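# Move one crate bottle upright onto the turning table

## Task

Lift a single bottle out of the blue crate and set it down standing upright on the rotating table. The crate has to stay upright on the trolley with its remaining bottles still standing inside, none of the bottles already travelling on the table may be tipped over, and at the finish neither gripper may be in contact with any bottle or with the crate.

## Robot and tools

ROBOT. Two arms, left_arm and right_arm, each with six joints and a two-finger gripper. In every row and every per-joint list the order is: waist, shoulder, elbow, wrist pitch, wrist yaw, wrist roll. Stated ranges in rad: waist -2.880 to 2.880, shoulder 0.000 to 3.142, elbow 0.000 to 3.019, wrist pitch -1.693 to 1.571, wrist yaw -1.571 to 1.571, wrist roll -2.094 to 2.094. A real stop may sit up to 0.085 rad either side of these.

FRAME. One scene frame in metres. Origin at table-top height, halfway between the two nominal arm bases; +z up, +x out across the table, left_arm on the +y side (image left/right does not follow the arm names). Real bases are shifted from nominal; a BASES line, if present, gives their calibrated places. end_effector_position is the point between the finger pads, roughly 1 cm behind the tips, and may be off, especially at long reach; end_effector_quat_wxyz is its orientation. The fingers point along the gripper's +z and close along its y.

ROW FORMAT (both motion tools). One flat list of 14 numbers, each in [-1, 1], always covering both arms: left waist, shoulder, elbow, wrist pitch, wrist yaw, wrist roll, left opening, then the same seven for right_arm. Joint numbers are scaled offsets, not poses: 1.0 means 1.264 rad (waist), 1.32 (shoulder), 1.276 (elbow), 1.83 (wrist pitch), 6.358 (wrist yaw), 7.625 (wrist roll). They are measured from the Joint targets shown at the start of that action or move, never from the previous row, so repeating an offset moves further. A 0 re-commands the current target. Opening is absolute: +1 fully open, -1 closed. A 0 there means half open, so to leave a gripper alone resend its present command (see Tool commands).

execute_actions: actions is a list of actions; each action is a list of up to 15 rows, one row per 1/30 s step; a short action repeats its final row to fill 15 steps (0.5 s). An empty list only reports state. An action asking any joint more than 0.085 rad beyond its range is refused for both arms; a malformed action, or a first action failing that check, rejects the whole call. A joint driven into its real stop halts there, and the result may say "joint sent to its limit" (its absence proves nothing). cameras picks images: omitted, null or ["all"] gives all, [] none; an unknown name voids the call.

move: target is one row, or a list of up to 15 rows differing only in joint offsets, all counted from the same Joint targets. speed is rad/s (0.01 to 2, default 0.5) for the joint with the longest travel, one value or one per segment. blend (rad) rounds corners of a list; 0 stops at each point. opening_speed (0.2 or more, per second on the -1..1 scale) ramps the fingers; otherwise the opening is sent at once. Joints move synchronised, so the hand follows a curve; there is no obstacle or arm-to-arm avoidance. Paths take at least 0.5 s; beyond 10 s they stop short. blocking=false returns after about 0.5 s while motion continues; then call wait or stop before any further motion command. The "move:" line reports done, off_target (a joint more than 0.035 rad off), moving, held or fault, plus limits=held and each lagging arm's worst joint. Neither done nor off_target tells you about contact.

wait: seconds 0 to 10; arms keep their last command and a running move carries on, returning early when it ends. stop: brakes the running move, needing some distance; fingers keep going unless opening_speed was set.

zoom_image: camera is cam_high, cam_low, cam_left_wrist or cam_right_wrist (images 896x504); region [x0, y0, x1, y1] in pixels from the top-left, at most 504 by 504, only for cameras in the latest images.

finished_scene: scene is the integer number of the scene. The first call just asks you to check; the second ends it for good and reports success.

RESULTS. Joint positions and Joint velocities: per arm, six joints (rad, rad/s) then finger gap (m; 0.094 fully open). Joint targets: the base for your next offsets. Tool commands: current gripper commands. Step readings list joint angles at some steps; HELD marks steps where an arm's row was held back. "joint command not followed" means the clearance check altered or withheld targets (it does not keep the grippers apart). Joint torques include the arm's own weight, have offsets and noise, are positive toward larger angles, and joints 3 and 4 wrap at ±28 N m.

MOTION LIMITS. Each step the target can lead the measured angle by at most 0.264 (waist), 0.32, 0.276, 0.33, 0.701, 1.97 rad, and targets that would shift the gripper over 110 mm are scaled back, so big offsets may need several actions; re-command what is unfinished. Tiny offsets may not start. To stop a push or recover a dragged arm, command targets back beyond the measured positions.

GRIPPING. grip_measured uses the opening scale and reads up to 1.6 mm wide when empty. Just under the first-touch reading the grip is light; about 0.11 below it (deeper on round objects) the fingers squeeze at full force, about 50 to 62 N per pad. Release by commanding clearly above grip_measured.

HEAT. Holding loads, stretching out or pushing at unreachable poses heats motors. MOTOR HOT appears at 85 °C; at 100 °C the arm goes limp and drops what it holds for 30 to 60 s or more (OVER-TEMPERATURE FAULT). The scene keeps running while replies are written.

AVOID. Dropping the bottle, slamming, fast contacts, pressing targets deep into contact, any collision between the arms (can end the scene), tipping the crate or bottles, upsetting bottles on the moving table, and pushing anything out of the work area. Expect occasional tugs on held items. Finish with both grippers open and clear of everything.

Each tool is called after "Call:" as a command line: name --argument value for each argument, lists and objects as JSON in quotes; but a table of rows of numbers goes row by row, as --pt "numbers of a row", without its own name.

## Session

Call:
execute_actions --actions '[]'

Scene clock: 0.00 s.
left_arm: end_effector_position=(+0.0216, +0.1621, +0.1444) grip_measured=+1.000 end_effector_quat_wxyz=(-0.015, -0.401, +0.915, +0.051) | right_arm: end_effector_position=(+0.5912, -0.2308, +0.3851) grip_measured=+1.000 end_effector_quat_wxyz=(+0.513, +0.534, +0.671, +0.040)
Joint names: [waist, shoulder, elbow, wrist pitch, wrist yaw, wrist roll]
Joint positions: left_arm=[-1.211 0.912 0.694 -1.453 0.036 -2.039 0.094] | right_arm=[0.154 1.41 1.397 -0.625 0.66 1.177 0.094]
Joint velocities: left_arm=[0.005 -0.005 -0.012 -0.012 -0.007 -0.022 0] | right_arm=[0.005 -0.015 -0.012 -0.007 0.066 -0.007 0]
Joint torques (N m): no reading
Motor temperatures (°C): left_arm=[34 31 43 23 25 25 26] | right_arm=[28 27 43 29 24 26 23]
Heat: left arm: hottest elbow 43 °C; right arm: hottest elbow 43 °C.
Joint targets: left_arm=[-1.211 0.911 0.719 -1.453 0.036 -2.039] | right_arm=[0.154 1.408 1.429 -0.621 0.660 1.177]
Tool commands: left_gripper/opening=+1.0 right_gripper/opening=+1.0

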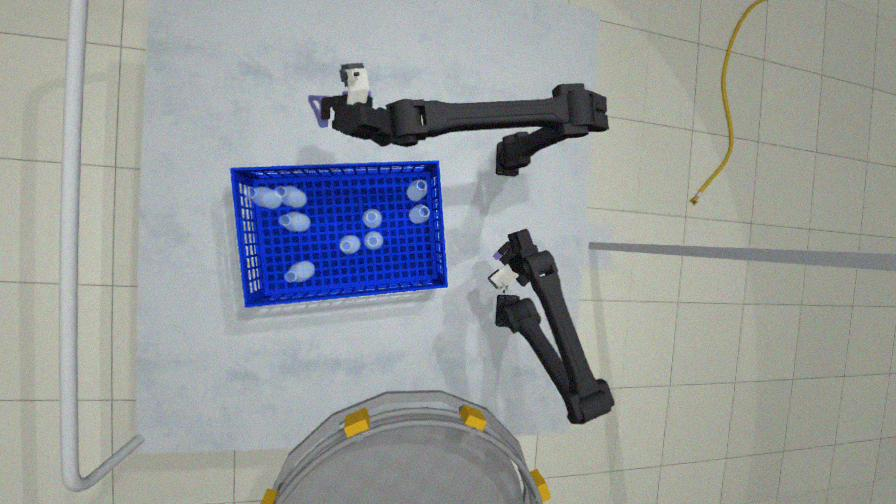

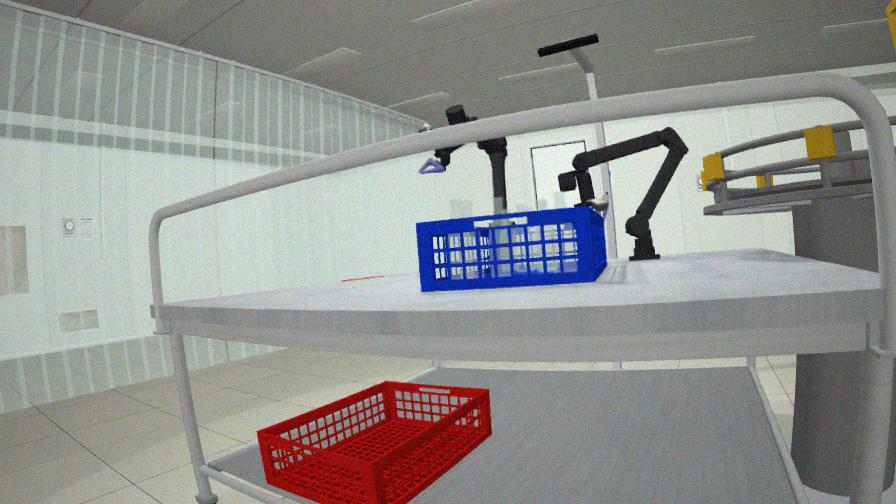

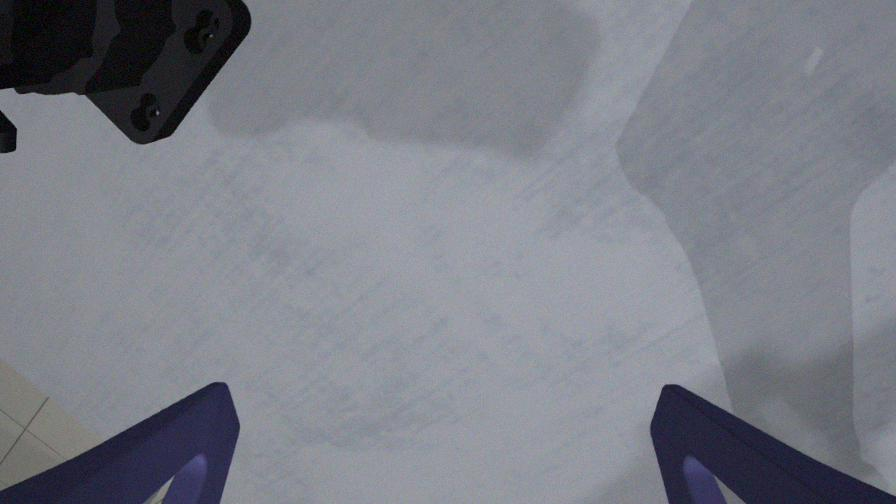

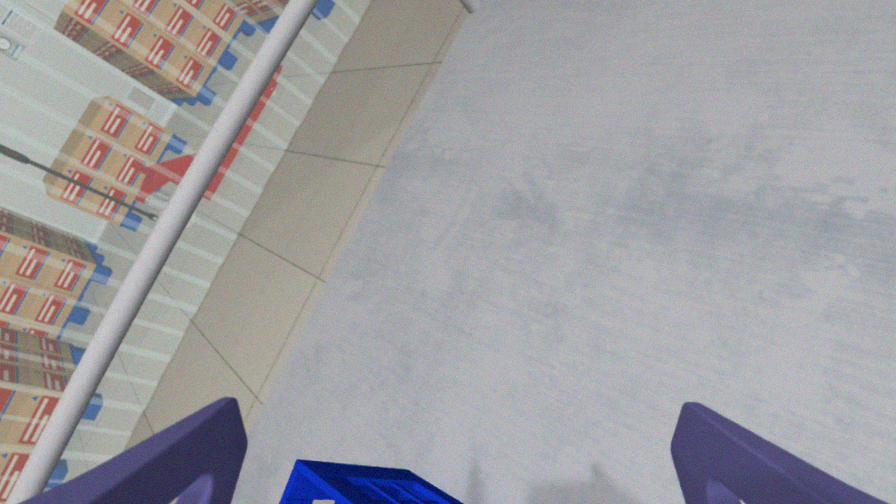

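Call:
move --pt "0.1669 -0.1295 0.1928 0.2803 -0.0028 0.11 1.0 0.1155 -0.2712 -0.1324 -0.0596 -0.0409 -0.0626 1.0" --pt "0.6812 -0.1742 0.2484 0.3568 -0.0057 0.2674 1.0 0.3528 -0.6879 -0.3362 -0.1525 -0.1038 -0.1544 1.0" --speed 0.8 --blend 0.15

Scene clock: 57.00 s.
left_arm: end_effector_position=(+0.2891, +0.2198, +0.4099) grip_measured=+1.000 end_effector_quat_wxyz=(+0.491, +0.151, +0.853, -0.093) | right_arm: end_effector_position=(+0.2381, -0.0652, +0.4566) grip_measured=+1.000 end_effector_quat_wxyz=(+0.526, -0.241, +0.799, +0.167)
Joint names: [waist, shoulder, elbow, wrist pitch, wrist yaw, wrist roll]
Joint positions: left_arm=[-0.357 0.688 0.979 -0.815 0.002 -0.011 0.094] | right_arm=[0.584 0.502 0.995 -0.895 0.001 0.015 0.094]
Joint velocities: left_arm=[0.005 -0.005 -0.002 -0.007 -0.007 -0.022 0] | right_arm=[-0.005 -0.005 0.002 0.002 0.007 0.037 0]
Joint torques (N m): left_arm=[-1.08 -2.61 12.78 2.51 -0.15 -0.03] | right_arm=[0.67 1.49 10.47 1.47 -0.23 -0.02]
Motor temperatures (°C): left_arm=[34 30 51 23 25 25 25] | right_arm=[28 28 55 29 24 26 23]
Heat: left arm: hottest elbow 51 °C; right arm: hottest elbow 55 °C.
Joint targets: left_arm=[-0.350 0.681 1.036 -0.800 -0.001 0.000] | right_arm=[0.600 0.500 1.000 -0.900 0.000 0.000]
move: off_target (left_arm); left_arm: the elbow is farthest, 0.057 rad from its target

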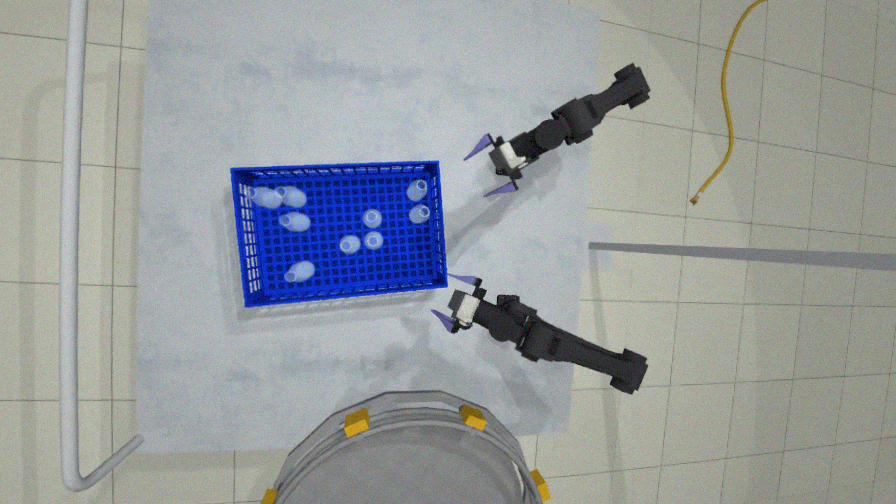

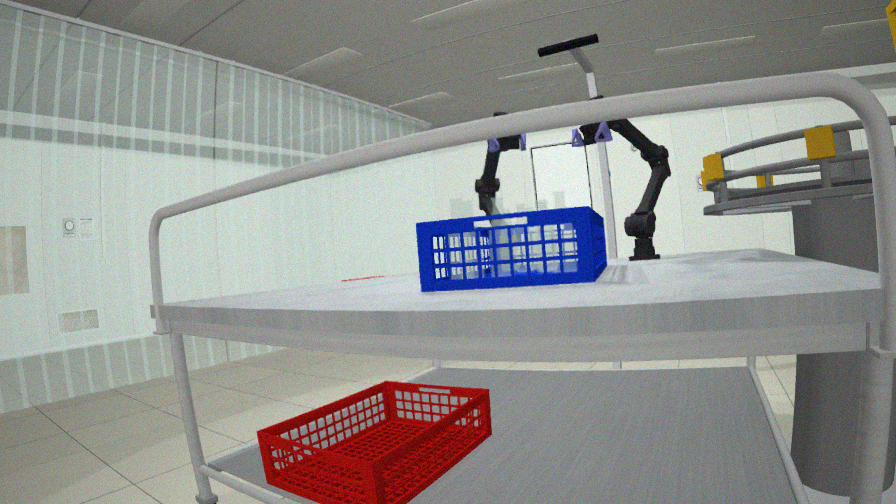

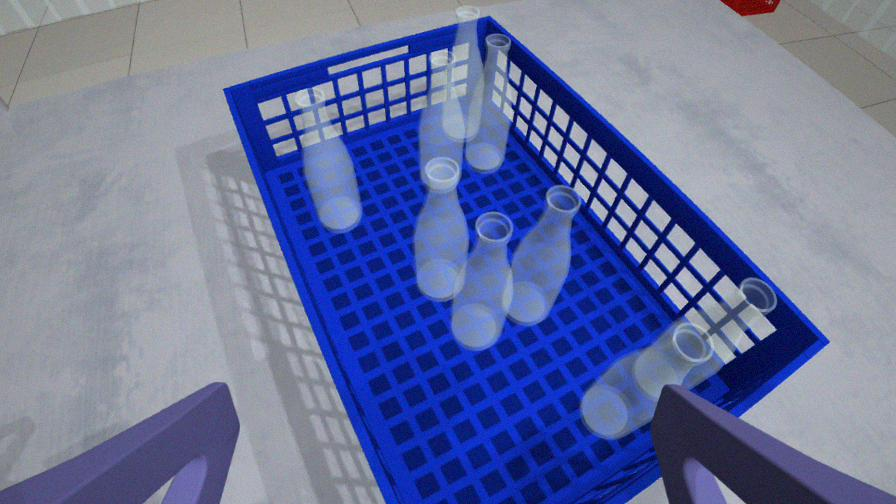

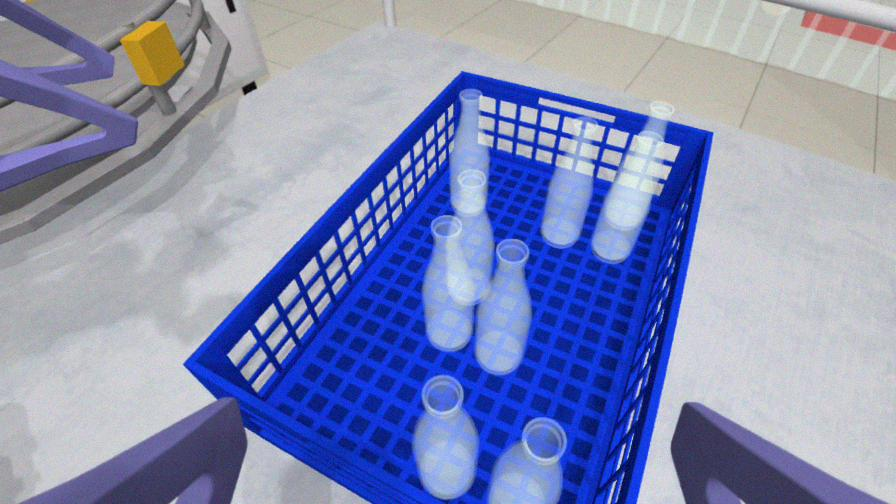

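Call:
zoom_image --camera "cam_left_wrist" --region '[220, 60, 540, 240]'

Call:
zoom_image --camera "cam_right_wrist" --region '[400, 60, 720, 400]'

Scaled by 1.575 from the camera's 896x504 image, which has a finer 1280x720 frame.

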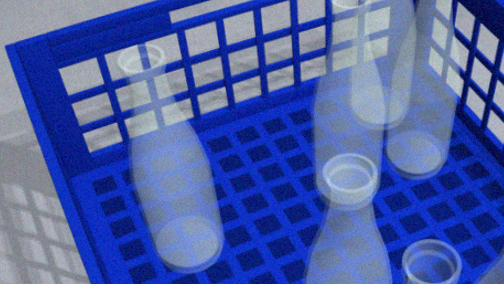

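Scaled by 1.482 from the camera's 896x504 image, which has a finer 1280x720 frame.

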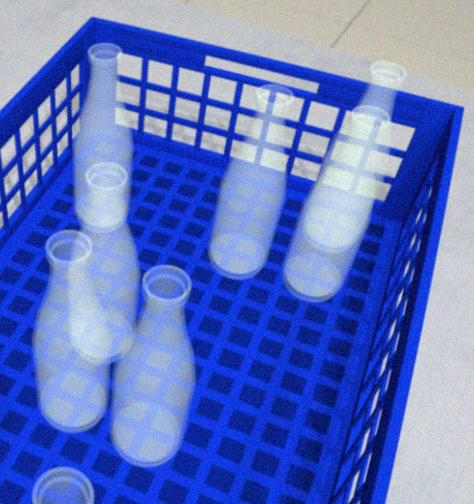

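Call:
move --target '[0.1566, 0.6669, 0.0792, 0.5415, 0, 0, 1.0, 0, 0, 0, 0, 0, 0, 1.0]' --speed 0.8 --cameras '["cam_left_wrist", "cam_right_wrist"]'

Scene clock: 100.33 s.
left_arm: end_effector_position=(+0.6139, +0.2396, +0.2552) grip_measured=+1.000 end_effector_quat_wxyz=(+0.587, +0.060, +0.806, -0.050) | right_arm: end_effector_position=(+0.2381, -0.0652, +0.4566) grip_measured=+1.000 end_effector_quat_wxyz=(+0.526, -0.242, +0.798, +0.167)
Joint names: [waist, shoulder, elbow, wrist pitch, wrist yaw, wrist roll]
Joint positions: left_arm=[-0.155 1.571 1.084 0.176 0.002 -0.01 0.094] | right_arm=[0.584 0.502 0.995 -0.895 0.001 0.014 0.094]
Joint velocities: left_arm=[-0.015 -0.005 -0.007 -0.002 -0.007 0.022 0] | right_arm=[-0.015 -0.005 0.012 -0.032 -0.007 -0.051 0]
Joint torques (N m): left_arm=[-2.02 -14.8 11.99 2.51 -0.12 -0.04] | right_arm=[0.73 1.49 10.45 1.46 -0.24 -0.02]
Motor temperatures (°C): left_arm=[34 30 56 24 25 25 25] | right_arm=[27 28 55 29 24 26 23]
Heat: left arm: hottest elbow 56 °C; right arm: hottest elbow 55 °C.
Joint targets: left_arm=[-0.152 1.562 1.137 0.191 0.000 0.000] | right_arm=[0.600 0.500 1.000 -0.900 0.000 0.000]
move: off_target (left_arm); left_arm: the elbow is farthest, 0.053 rad from its target
Images, in order (width x height): cam_left_wrist 896x504, cam_right_wrist 896x504.

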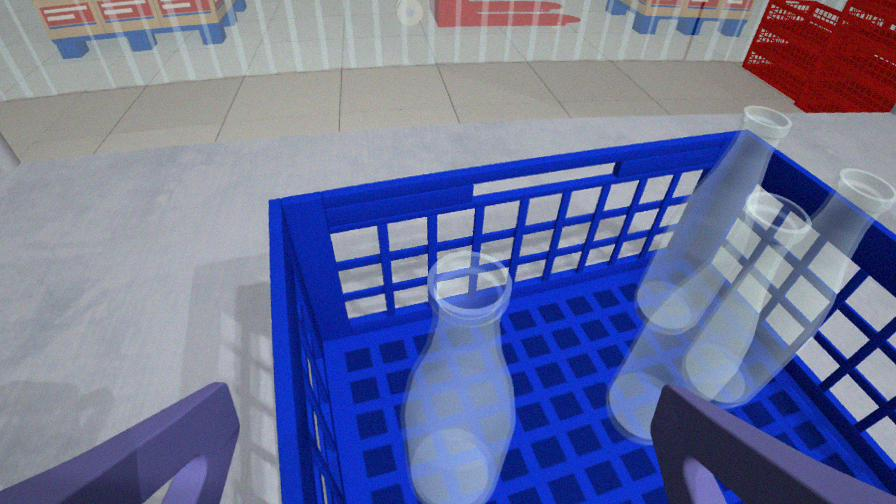

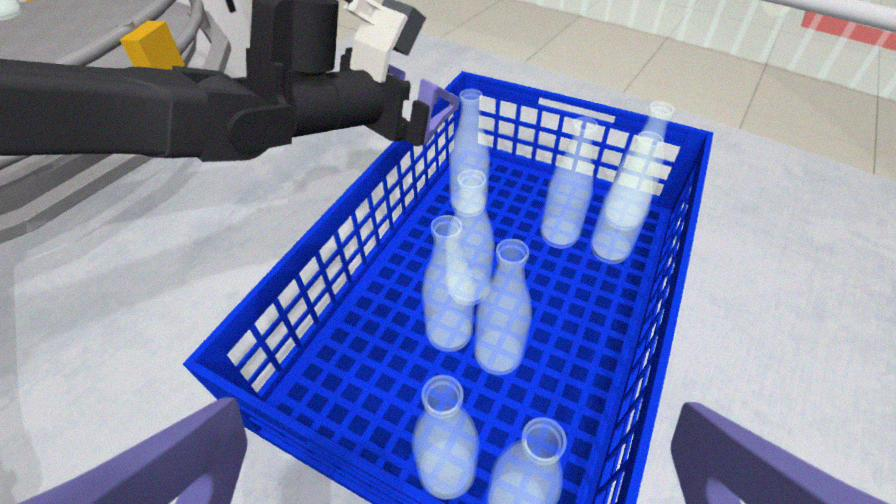

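Call:
move --target '[-0.0158, 0.2348, 0.1442, 0.0731, 0, 0, 1.0, 0, 0, 0, 0, 0, 0, 1.0]' --speed 0.3 --cameras '["cam_left_wrist", "cam_right_wrist"]'

Scene clock: 137.53 s.
left_arm: end_effector_position=(+0.6987, +0.2183, +0.1904) grip_measured=+1.000 end_effector_quat_wxyz=(+0.597, +0.064, +0.798, -0.054) | right_arm: end_effector_position=(+0.2381, -0.0652, +0.4566) grip_measured=+1.000 end_effector_quat_wxyz=(+0.526, -0.242, +0.798, +0.167)
Joint names: [waist, shoulder, elbow, wrist pitch, wrist yaw, wrist roll]
Joint positions: left_arm=[-0.165 1.863 1.269 0.309 0.002 -0.01 0.094] | right_arm=[0.584 0.502 0.995 -0.895 0.001 0.014 0.094]
Joint velocities: left_arm=[-0.005 -0.005 -0.017 -0.002 0.007 -0.037 0] | right_arm=[-0.005 -0.015 -0.002 0.002 0.007 -0.022 0]
Joint torques (N m): left_arm=[-2.08 -17.61 11.34 2.59 -0.11 -0.02] | right_arm=[0.73 1.49 10.47 1.44 -0.24 -0.02]
Motor temperatures (°C): left_arm=[34 32 56 24 25 25 25] | right_arm=[27 27 55 29 24 26 23]
Heat: left arm: hottest elbow 56 °C; right arm: hottest elbow 55 °C.
Joint targets: left_arm=[-0.172 1.872 1.321 0.325 0.000 0.000] | right_arm=[0.600 0.500 1.000 -0.900 0.000 0.000]
move: off_target (left_arm); left_arm: the elbow is farthest, 0.052 rad from its target
Images, in order (width x height): cam_left_wrist 896x504, cam_right_wrist 896x504.

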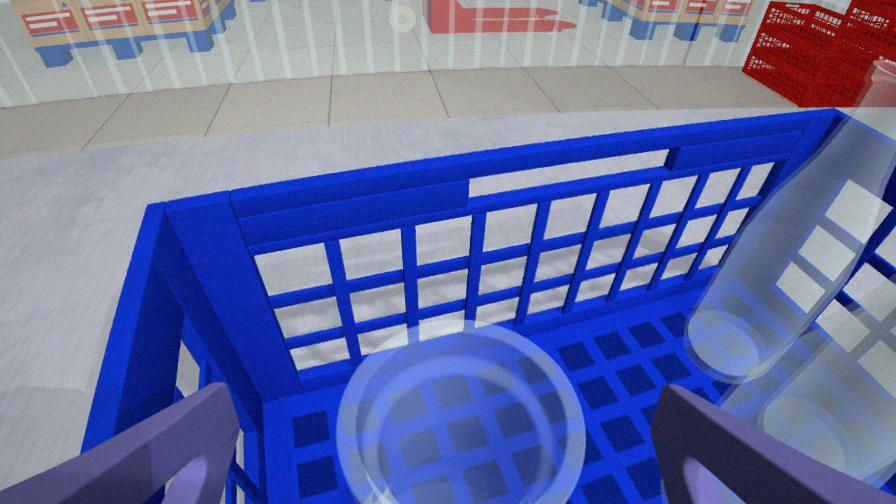

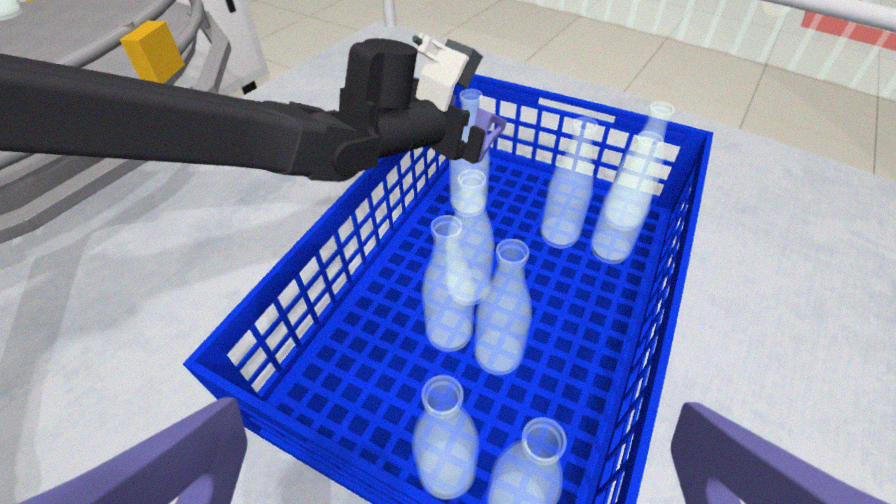

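Call:
move --target '[0, 0.0178, 0, 0, 0, 0, 1.0, 0, 0, 0, 0, 0, 0, 1.0]' --speed 0.2 --cameras '["cam_left_wrist"]'

Scene clock: 155.87 s.
left_arm: end_effector_position=(+0.7007, +0.2180, +0.1867) grip_measured=+1.000 end_effector_quat_wxyz=(+0.596, +0.065, +0.798, -0.053) | right_arm: end_effector_position=(+0.2381, -0.0652, +0.4566) grip_measured=+1.000 end_effector_quat_wxyz=(+0.526, -0.242, +0.798, +0.167)
Joint names: [waist, shoulder, elbow, wrist pitch, wrist yaw, wrist roll]
Joint positions: left_arm=[-0.165 1.873 1.273 0.312 0.001 -0.006 0.094] | right_arm=[0.584 0.502 0.995 -0.895 0.001 0.014 0.094]
Joint velocities: left_arm=[0.005 -0.005 -0.017 -0.002 -0.022 -0.037 0] | right_arm=[-0.005 -0.005 0.027 0.017 -0.095 0.007 0]
Joint torques (N m): left_arm=[-2.61 -16.26 11.07 2.41 -0.09 -0.05] | right_arm=[0.67 1.49 10.47 1.46 -0.23 -0.02]
Motor temperatures (°C): left_arm=[33 32 56 24 25 25 25] | right_arm=[27 27 55 29 24 26 23]
Heat: left arm: hottest elbow 56 °C; right arm: hottest elbow 55 °C.
Joint targets: left_arm=[-0.172 1.895 1.321 0.325 -0.001 0.000] | right_arm=[0.600 0.500 1.000 -0.900 0.000 0.000]
move: off_target (left_arm); left_arm: the elbow is farthest, 0.048 rad from its target
Images, in order (width x height): cam_left_wrist 896x504.

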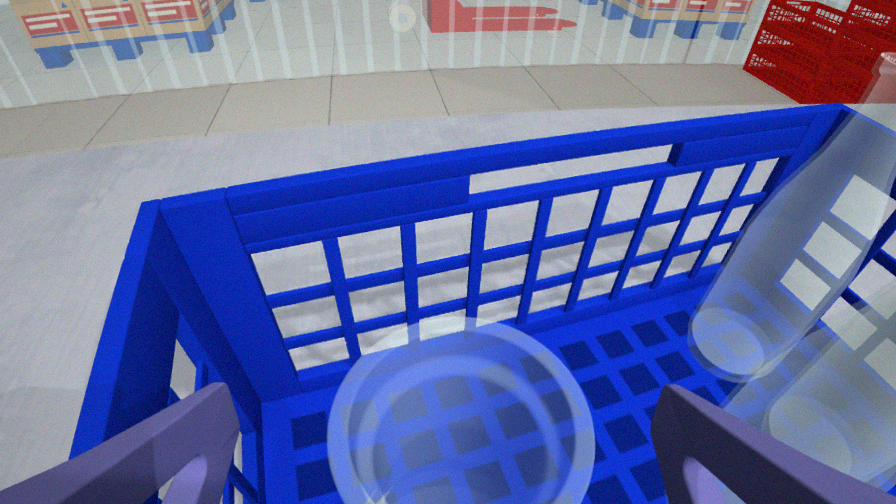

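Call:
move --target '[0, 0, -0.0415, 0, 0, 0, 1.0, 0, 0, 0, 0, 0, 0, 1.0]' --speed 0.15 --cameras '["cam_left_wrist"]'

Scene clock: 178.77 s.
left_arm: end_effector_position=(+0.7007, +0.2180, +0.1867) grip_measured=+1.000 end_effector_quat_wxyz=(+0.596, +0.065, +0.798, -0.053) | right_arm: end_effector_position=(+0.2381, -0.0652, +0.4566) grip_measured=+1.000 end_effector_quat_wxyz=(+0.526, -0.242, +0.798, +0.167)
Joint names: [waist, shoulder, elbow, wrist pitch, wrist yaw, wrist roll]
Joint positions: left_arm=[-0.165 1.873 1.273 0.312 0.001 -0.006 0.094] | right_arm=[0.584 0.502 0.995 -0.895 0.001 0.014 0.094]
Joint velocities: left_arm=[0.005 -0.015 -0.012 0.022 -0.007 -0.037 0] | right_arm=[0.015 0.005 -0.022 -0.007 0.037 -0.051 0]
Joint torques (N m): left_arm=[-2.02 -16.56 7.49 2.47 -0.08 -0.04] | right_arm=[0.73 1.49 10.45 1.46 -0.23 -0.02]
Motor temperatures (°C): left_arm=[33 33 56 24 25 25 24] | right_arm=[27 27 55 29 24 26 23]
Heat: left arm: hottest elbow 56 °C; right arm: hottest elbow 55 °C.
Joint targets: left_arm=[-0.172 1.895 1.268 0.325 -0.001 0.000] | right_arm=[0.600 0.500 1.000 -0.900 0.000 0.000]
move: done
Images, in order (width x height): cam_left_wrist 896x504.

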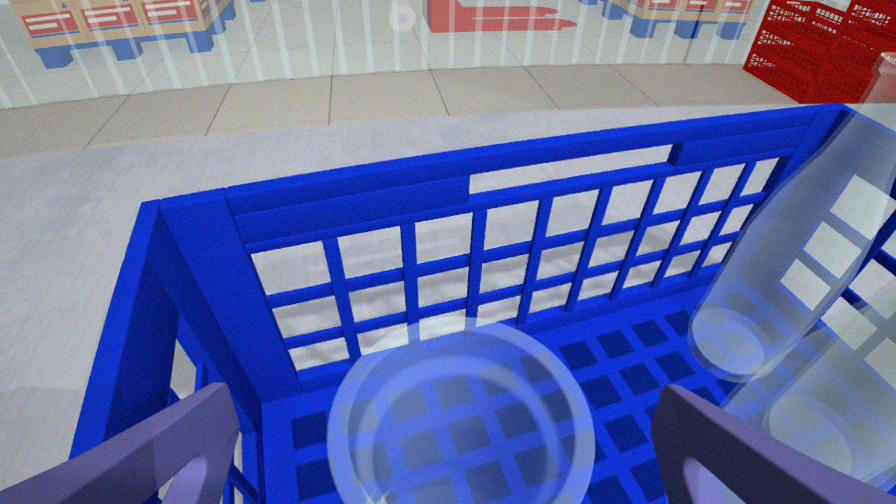

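Call:
move --target '[0, 0, -0.0065, 0, 0, 0, 1.0, 0, 0, 0, 0, 0, 0, 1.0]' --speed 0.15 --cameras '["cam_left_wrist"]'

Scene clock: 186.37 s.
left_arm: end_effector_position=(+0.7001, +0.2181, +0.1860) grip_measured=+1.000 end_effector_quat_wxyz=(+0.597, +0.067, +0.798, -0.051) | right_arm: end_effector_position=(+0.2381, -0.0652, +0.4566) grip_measured=+1.000 end_effector_quat_wxyz=(+0.526, -0.242, +0.798, +0.167)
Joint names: [waist, shoulder, elbow, wrist pitch, wrist yaw, wrist roll]
Joint positions: left_arm=[-0.165 1.873 1.27 0.317 0.001 -0.001 0.094] | right_arm=[0.584 0.502 0.995 -0.895 0.001 0.014 0.094]
Joint velocities: left_arm=[0.005 0.005 -0.017 0.002 0.037 -0.051 0] | right_arm=[0.005 -0.015 -0.032 -0.002 0.037 0.007 0]
Joint torques (N m): left_arm=[-2.08 -16.15 6.91 2.28 -0.12 -0.14] | right_arm=[0.67 1.49 10.48 1.44 -0.23 -0.02]
Motor temperatures (°C): left_arm=[33 33 56 24 25 25 24] | right_arm=[27 27 55 29 24 26 23]
Heat: left arm: hottest elbow 56 °C; right arm: hottest elbow 55 °C.
Joint targets: left_arm=[-0.172 1.895 1.259 0.325 -0.001 0.000] | right_arm=[0.600 0.500 1.000 -0.900 0.000 0.000]
move: done
Images, in order (width x height): cam_left_wrist 896x504.

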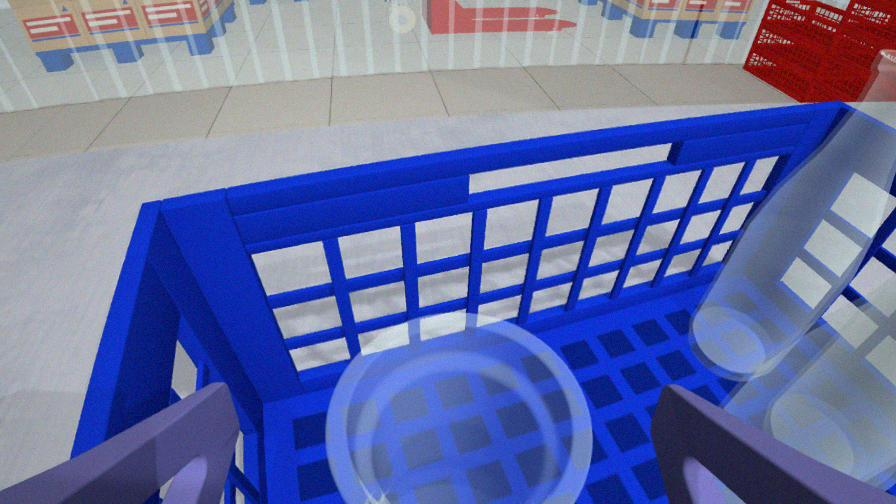

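Call:
wait --seconds 0

Call:
zoom_image --camera "cam_right_wrist" --region '[400, 20, 560, 220]'

Call:
zoom_image --camera "cam_left_wrist" --region '[100, 260, 500, 504]'

Call:
zoom_image --camera "cam_low" --region '[400, 90, 640, 300]'

Scene clock: 223.33 s.
left_arm: end_effector_position=(+0.7001, +0.2181, +0.1861) grip_measured=+1.000 end_effector_quat_wxyz=(+0.597, +0.068, +0.797, -0.051) | right_arm: end_effector_position=(+0.2381, -0.0652, +0.4566) grip_measured=+1.000 end_effector_quat_wxyz=(+0.526, -0.242, +0.798, +0.167)
Joint names: [waist, shoulder, elbow, wrist pitch, wrist yaw, wrist roll]
Joint positions: left_arm=[-0.165 1.873 1.27 0.318 0.001 0 0.094] | right_arm=[0.584 0.502 0.995 -0.895 0.001 0.014 0.094]
Joint velocities: left_arm=[0.005 0.005 -0.007 0.017 -0.037 -0.037 0] | right_arm=[0.005 0.005 -0.022 0.007 -0.11 -0.007 0]
Joint torques (N m): left_arm=[-2.61 -16.09 7.04 2.26 -0.11 -0.11] | right_arm=[0.73 1.55 10.48 1.46 -0.24 -0.02]
Motor temperatures (°C): left_arm=[33 33 53 23 25 25 24] | right_arm=[27 27 55 28 24 26 23]
Heat: left arm: hottest elbow 53 °C; right arm: hottest elbow 55 °C.
Joint targets: left_arm=[-0.172 1.895 1.260 0.325 -0.001 0.000] | right_arm=[0.599 0.500 1.000 -0.900 0.000 0.000]
Tool commands: left_gripper/opening=+1.0 right_gripper/opening=+1.0

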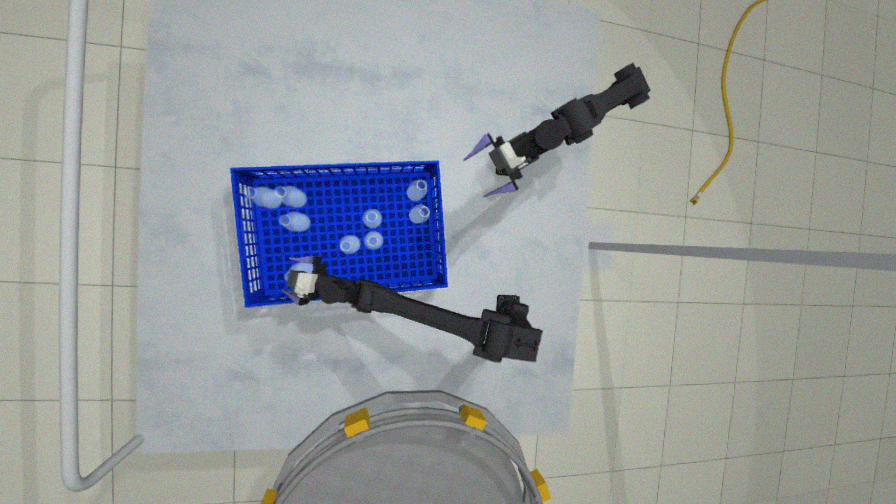

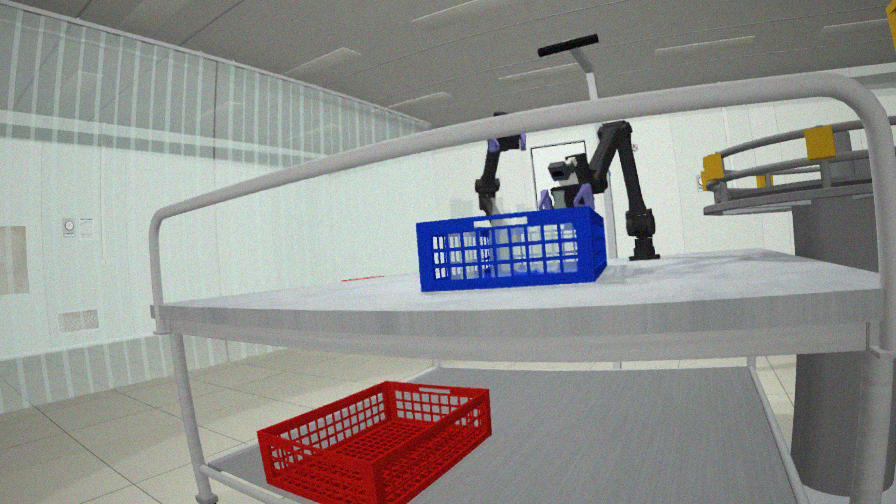

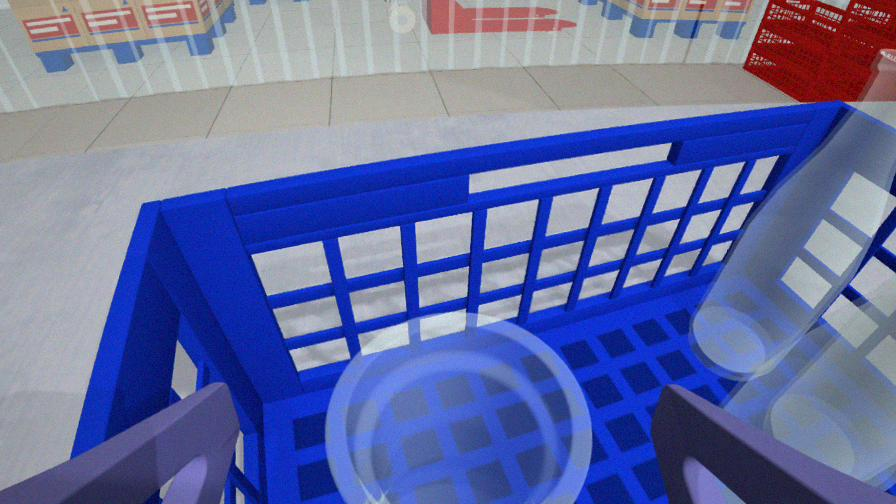

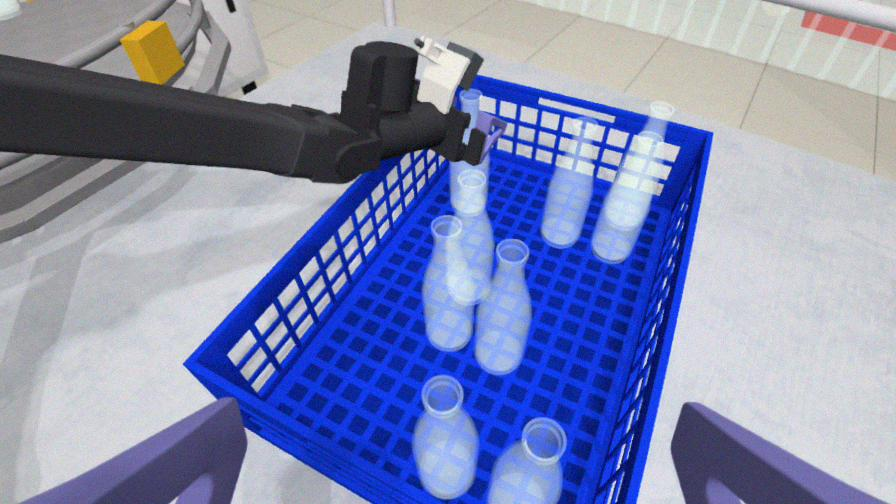

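Scaled by 2.520 from the camera's 896x504 image, which has a finer 1280x720 frame.

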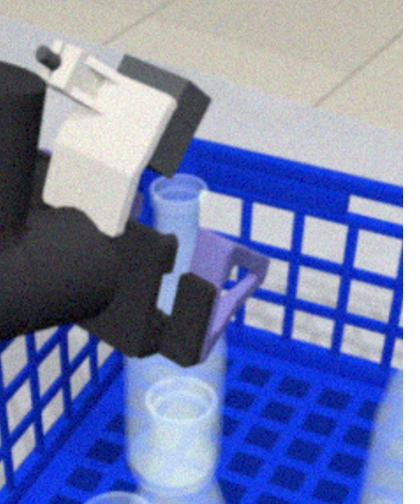

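Scaled by 1.260 from the camera's 896x504 image, which has a finer 1280x720 frame.

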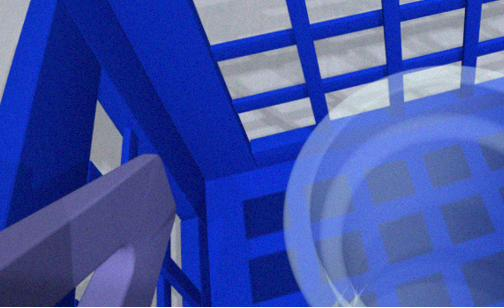

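Scaled by 2.100 from the camera's 896x504 image, which has a finer 1280x720 frame.

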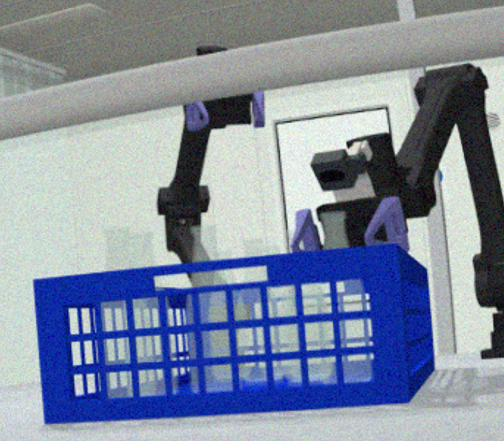

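Call:
move --target '[0, 0, -0.0110, 0, 0, 0, 1.0, 0, 0, 0, 0, 0, 0, 1.0]' --speed 0.3 --cameras '["cam_left_wrist"]'

Scene clock: 270.03 s.
left_arm: end_effector_position=(+0.6992, +0.2180, +0.1852) grip_measured=+1.000 end_effector_quat_wxyz=(+0.599, +0.071, +0.796, -0.048) | right_arm: end_effector_position=(+0.2381, -0.0652, +0.4566) grip_measured=+1.000 end_effector_quat_wxyz=(+0.526, -0.242, +0.798, +0.167)
Joint names: [waist, shoulder, elbow, wrist pitch, wrist yaw, wrist roll]
Joint positions: left_arm=[-0.166 1.873 1.265 0.325 0.001 0.009 0.094] | right_arm=[0.584 0.502 0.995 -0.895 0.001 0.014 0.094]
Joint velocities: left_arm=[-0.024 -0.005 -0.002 -0.007 -0.037 0.007 0] | right_arm=[-0.005 -0.005 0.002 0.012 -0.066 0.051 0]
Joint torques (N m): left_arm=[-2.37 -16.21 6.41 2.06 -0.09 -0.17] | right_arm=[0.67 1.49 10.47 1.47 -0.23 -0.02]
Motor temperatures (°C): left_arm=[33 33 50 23 25 25 24] | right_arm=[27 26 55 28 24 26 23]
Heat: left arm: hottest elbow 50 °C; right arm: hottest elbow 55 °C.
Joint targets: left_arm=[-0.172 1.895 1.246 0.325 -0.001 0.000] | right_arm=[0.599 0.500 1.000 -0.900 0.000 0.000]
move: done
Images, in order (width x height): cam_left_wrist 896x504.

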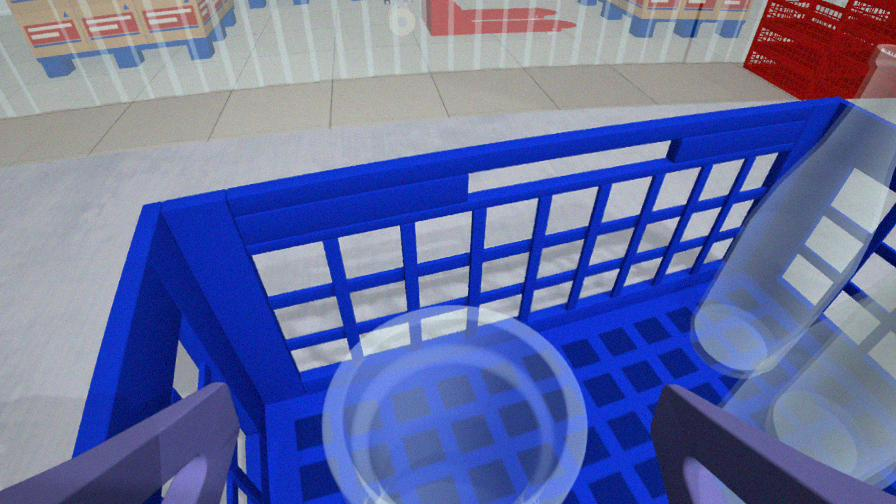

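Call:
move --target '[0, 0, 0, 0, 0, 0, 0.3, 0, 0, 0, 0, 0, 0, 1.0]' --opening_speed 2.0 --cameras '["cam_left_wrist", "cam_low"]'

Call:
zoom_image --camera "cam_low" --region '[520, 150, 620, 230]'

Scene clock: 307.27 s.
left_arm: end_effector_position=(+0.6931, +0.2165, +0.1681) grip_measured=+0.303 end_effector_quat_wxyz=(+0.587, +0.074, +0.805, -0.048) | right_arm: end_effector_position=(+0.2381, -0.0652, +0.4566) grip_measured=+1.000 end_effector_quat_wxyz=(+0.526, -0.242, +0.798, +0.167)
Joint names: [waist, shoulder, elbow, wrist pitch, wrist yaw, wrist roll]
Joint positions: left_arm=[-0.169 1.881 1.244 0.325 0.001 0.01 0.061] | right_arm=[0.584 0.502 0.995 -0.895 0.001 0.014 0.094]
Joint velocities: left_arm=[0.015 -0.015 -0.012 0.002 -0.022 0.022 0] | right_arm=[0.005 -0.015 -0.012 -0.017 -0.081 -0.051 0]
Joint torques (N m): left_arm=[-2.32 -16.5 7.66 1.84 -0.05 -0.19] | right_arm=[0.67 1.49 10.45 1.48 -0.23 -0.02]
Motor temperatures (°C): left_arm=[33 33 49 23 25 25 24] | right_arm=[26 26 55 28 24 26 23]
Heat: left arm: hottest elbow 49 °C; right arm: hottest elbow 55 °C.
Joint targets: left_arm=[-0.172 1.895 1.245 0.325 0.000 0.000] | right_arm=[0.599 0.500 1.000 -0.900 0.000 0.000]
move: done
Images, in order (width x height): cam_low 896x504, cam_left_wrist 896x504.

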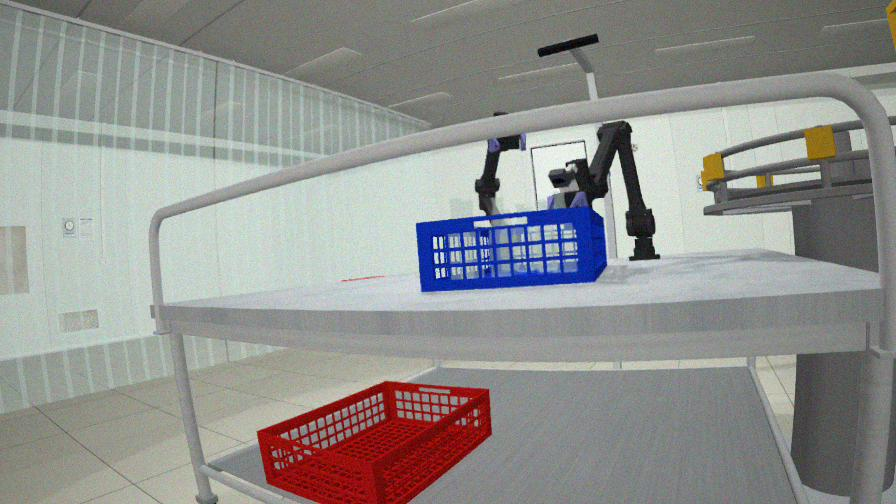

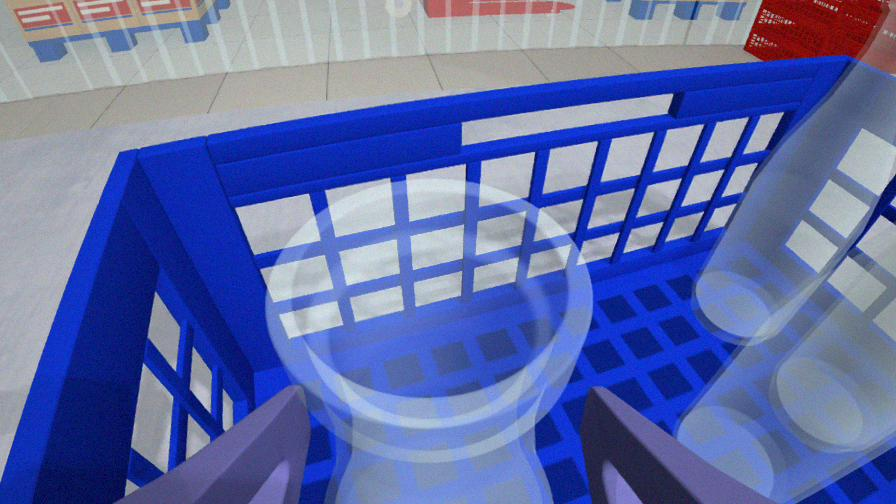

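Scaled by 5.040 from the camera's 896x504 image, which has a finer 1280x720 frame.

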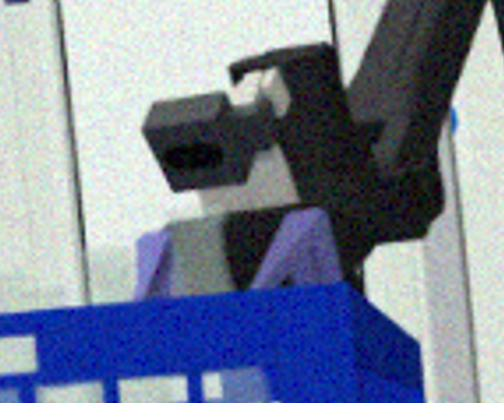

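I'll check the current state before closing the grip.

Call:
execute_actions --actions '[]' --cameras '["all"]'

Scene clock: 330.03 s.
left_arm: end_effector_position=(+0.6931, +0.2165, +0.1681) grip_measured=+0.302 end_effector_quat_wxyz=(+0.587, +0.074, +0.805, -0.048) | right_arm: end_effector_position=(+0.2381, -0.0652, +0.4566) grip_measured=+1.000 end_effector_quat_wxyz=(+0.526, -0.242, +0.798, +0.167)
Joint names: [waist, shoulder, elbow, wrist pitch, wrist yaw, wrist roll]
Joint positions: left_arm=[-0.169 1.881 1.244 0.325 0.001 0.01 0.061] | right_arm=[0.584 0.502 0.995 -0.895 0.001 0.014 0.094]
Joint velocities: left_arm=[0.015 -0.015 0.002 0.012 -0.081 0.051 -0.001] | right_arm=[-0.005 0.005 -0.012 -0.027 -0.007 -0.022 0]
Joint torques (N m): left_arm=[-1.73 -16.62 7.6 1.85 -0.09 -0.24] | right_arm=[0.67 1.49 10.47 1.46 -0.23 -0.02]
Motor temperatures (°C): left_arm=[33 34 50 23 25 25 24] | right_arm=[26 26 55 28 24 26 23]
Heat: left arm: hottest elbow 50 °C; right arm: hottest elbow 55 °C.
Joint targets: left_arm=[-0.172 1.895 1.245 0.325 0.000 0.000] | right_arm=[0.599 0.500 1.000 -0.900 0.000 0.000]
Tool commands: left_gripper/opening=+0.3 right_gripper/opening=+1.0

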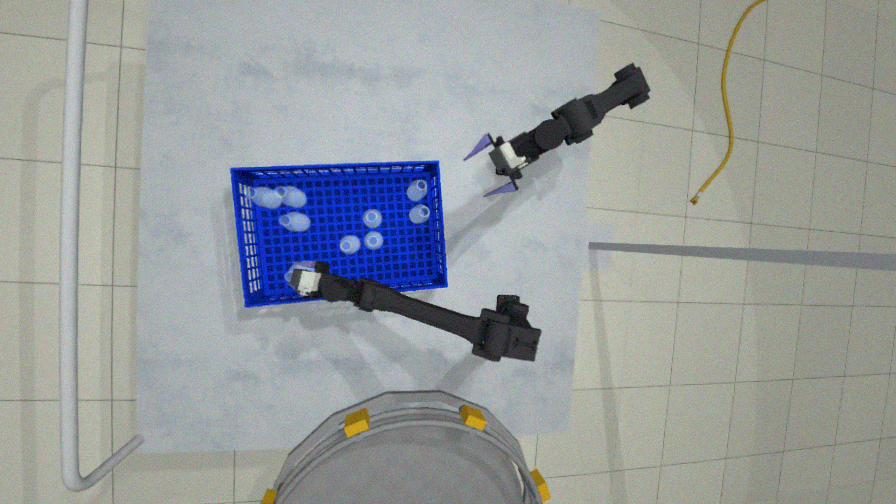

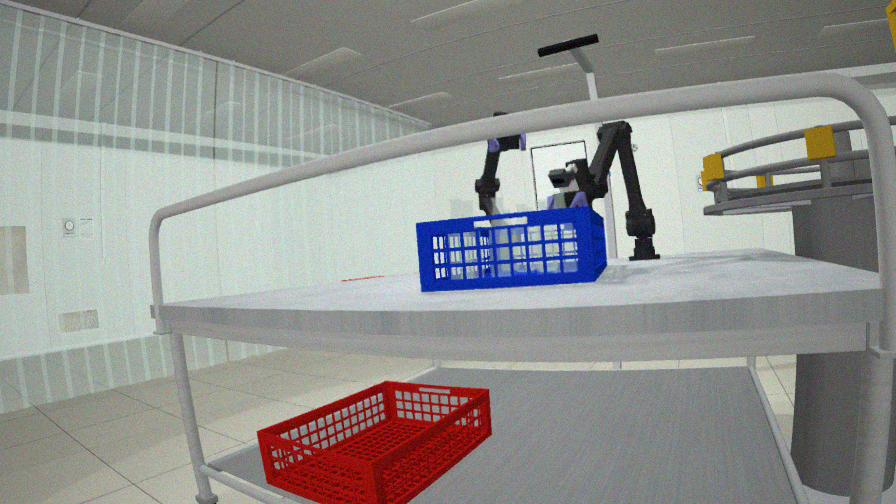

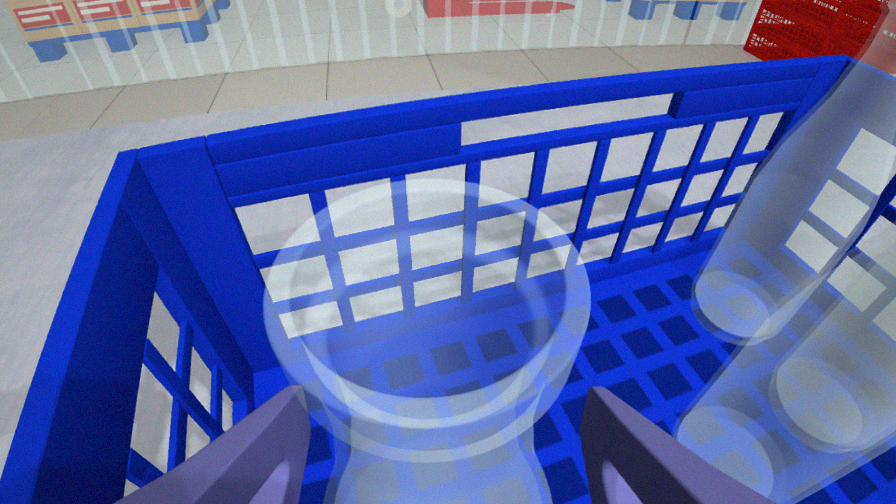

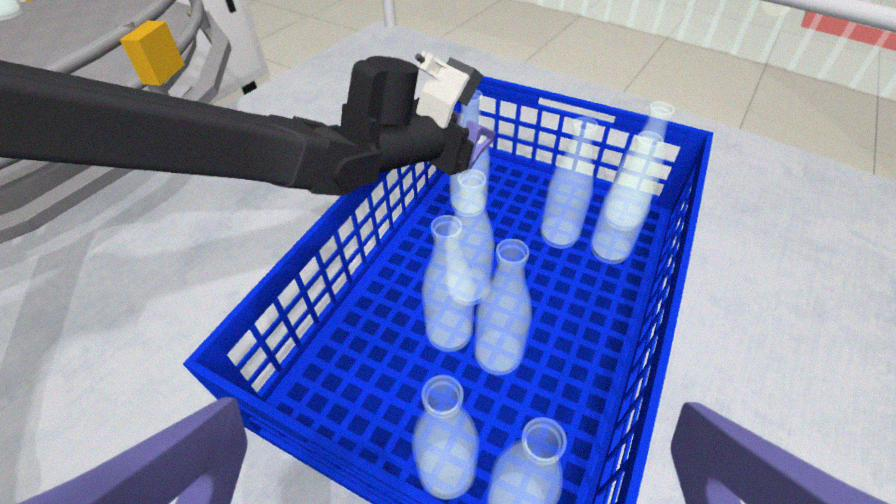

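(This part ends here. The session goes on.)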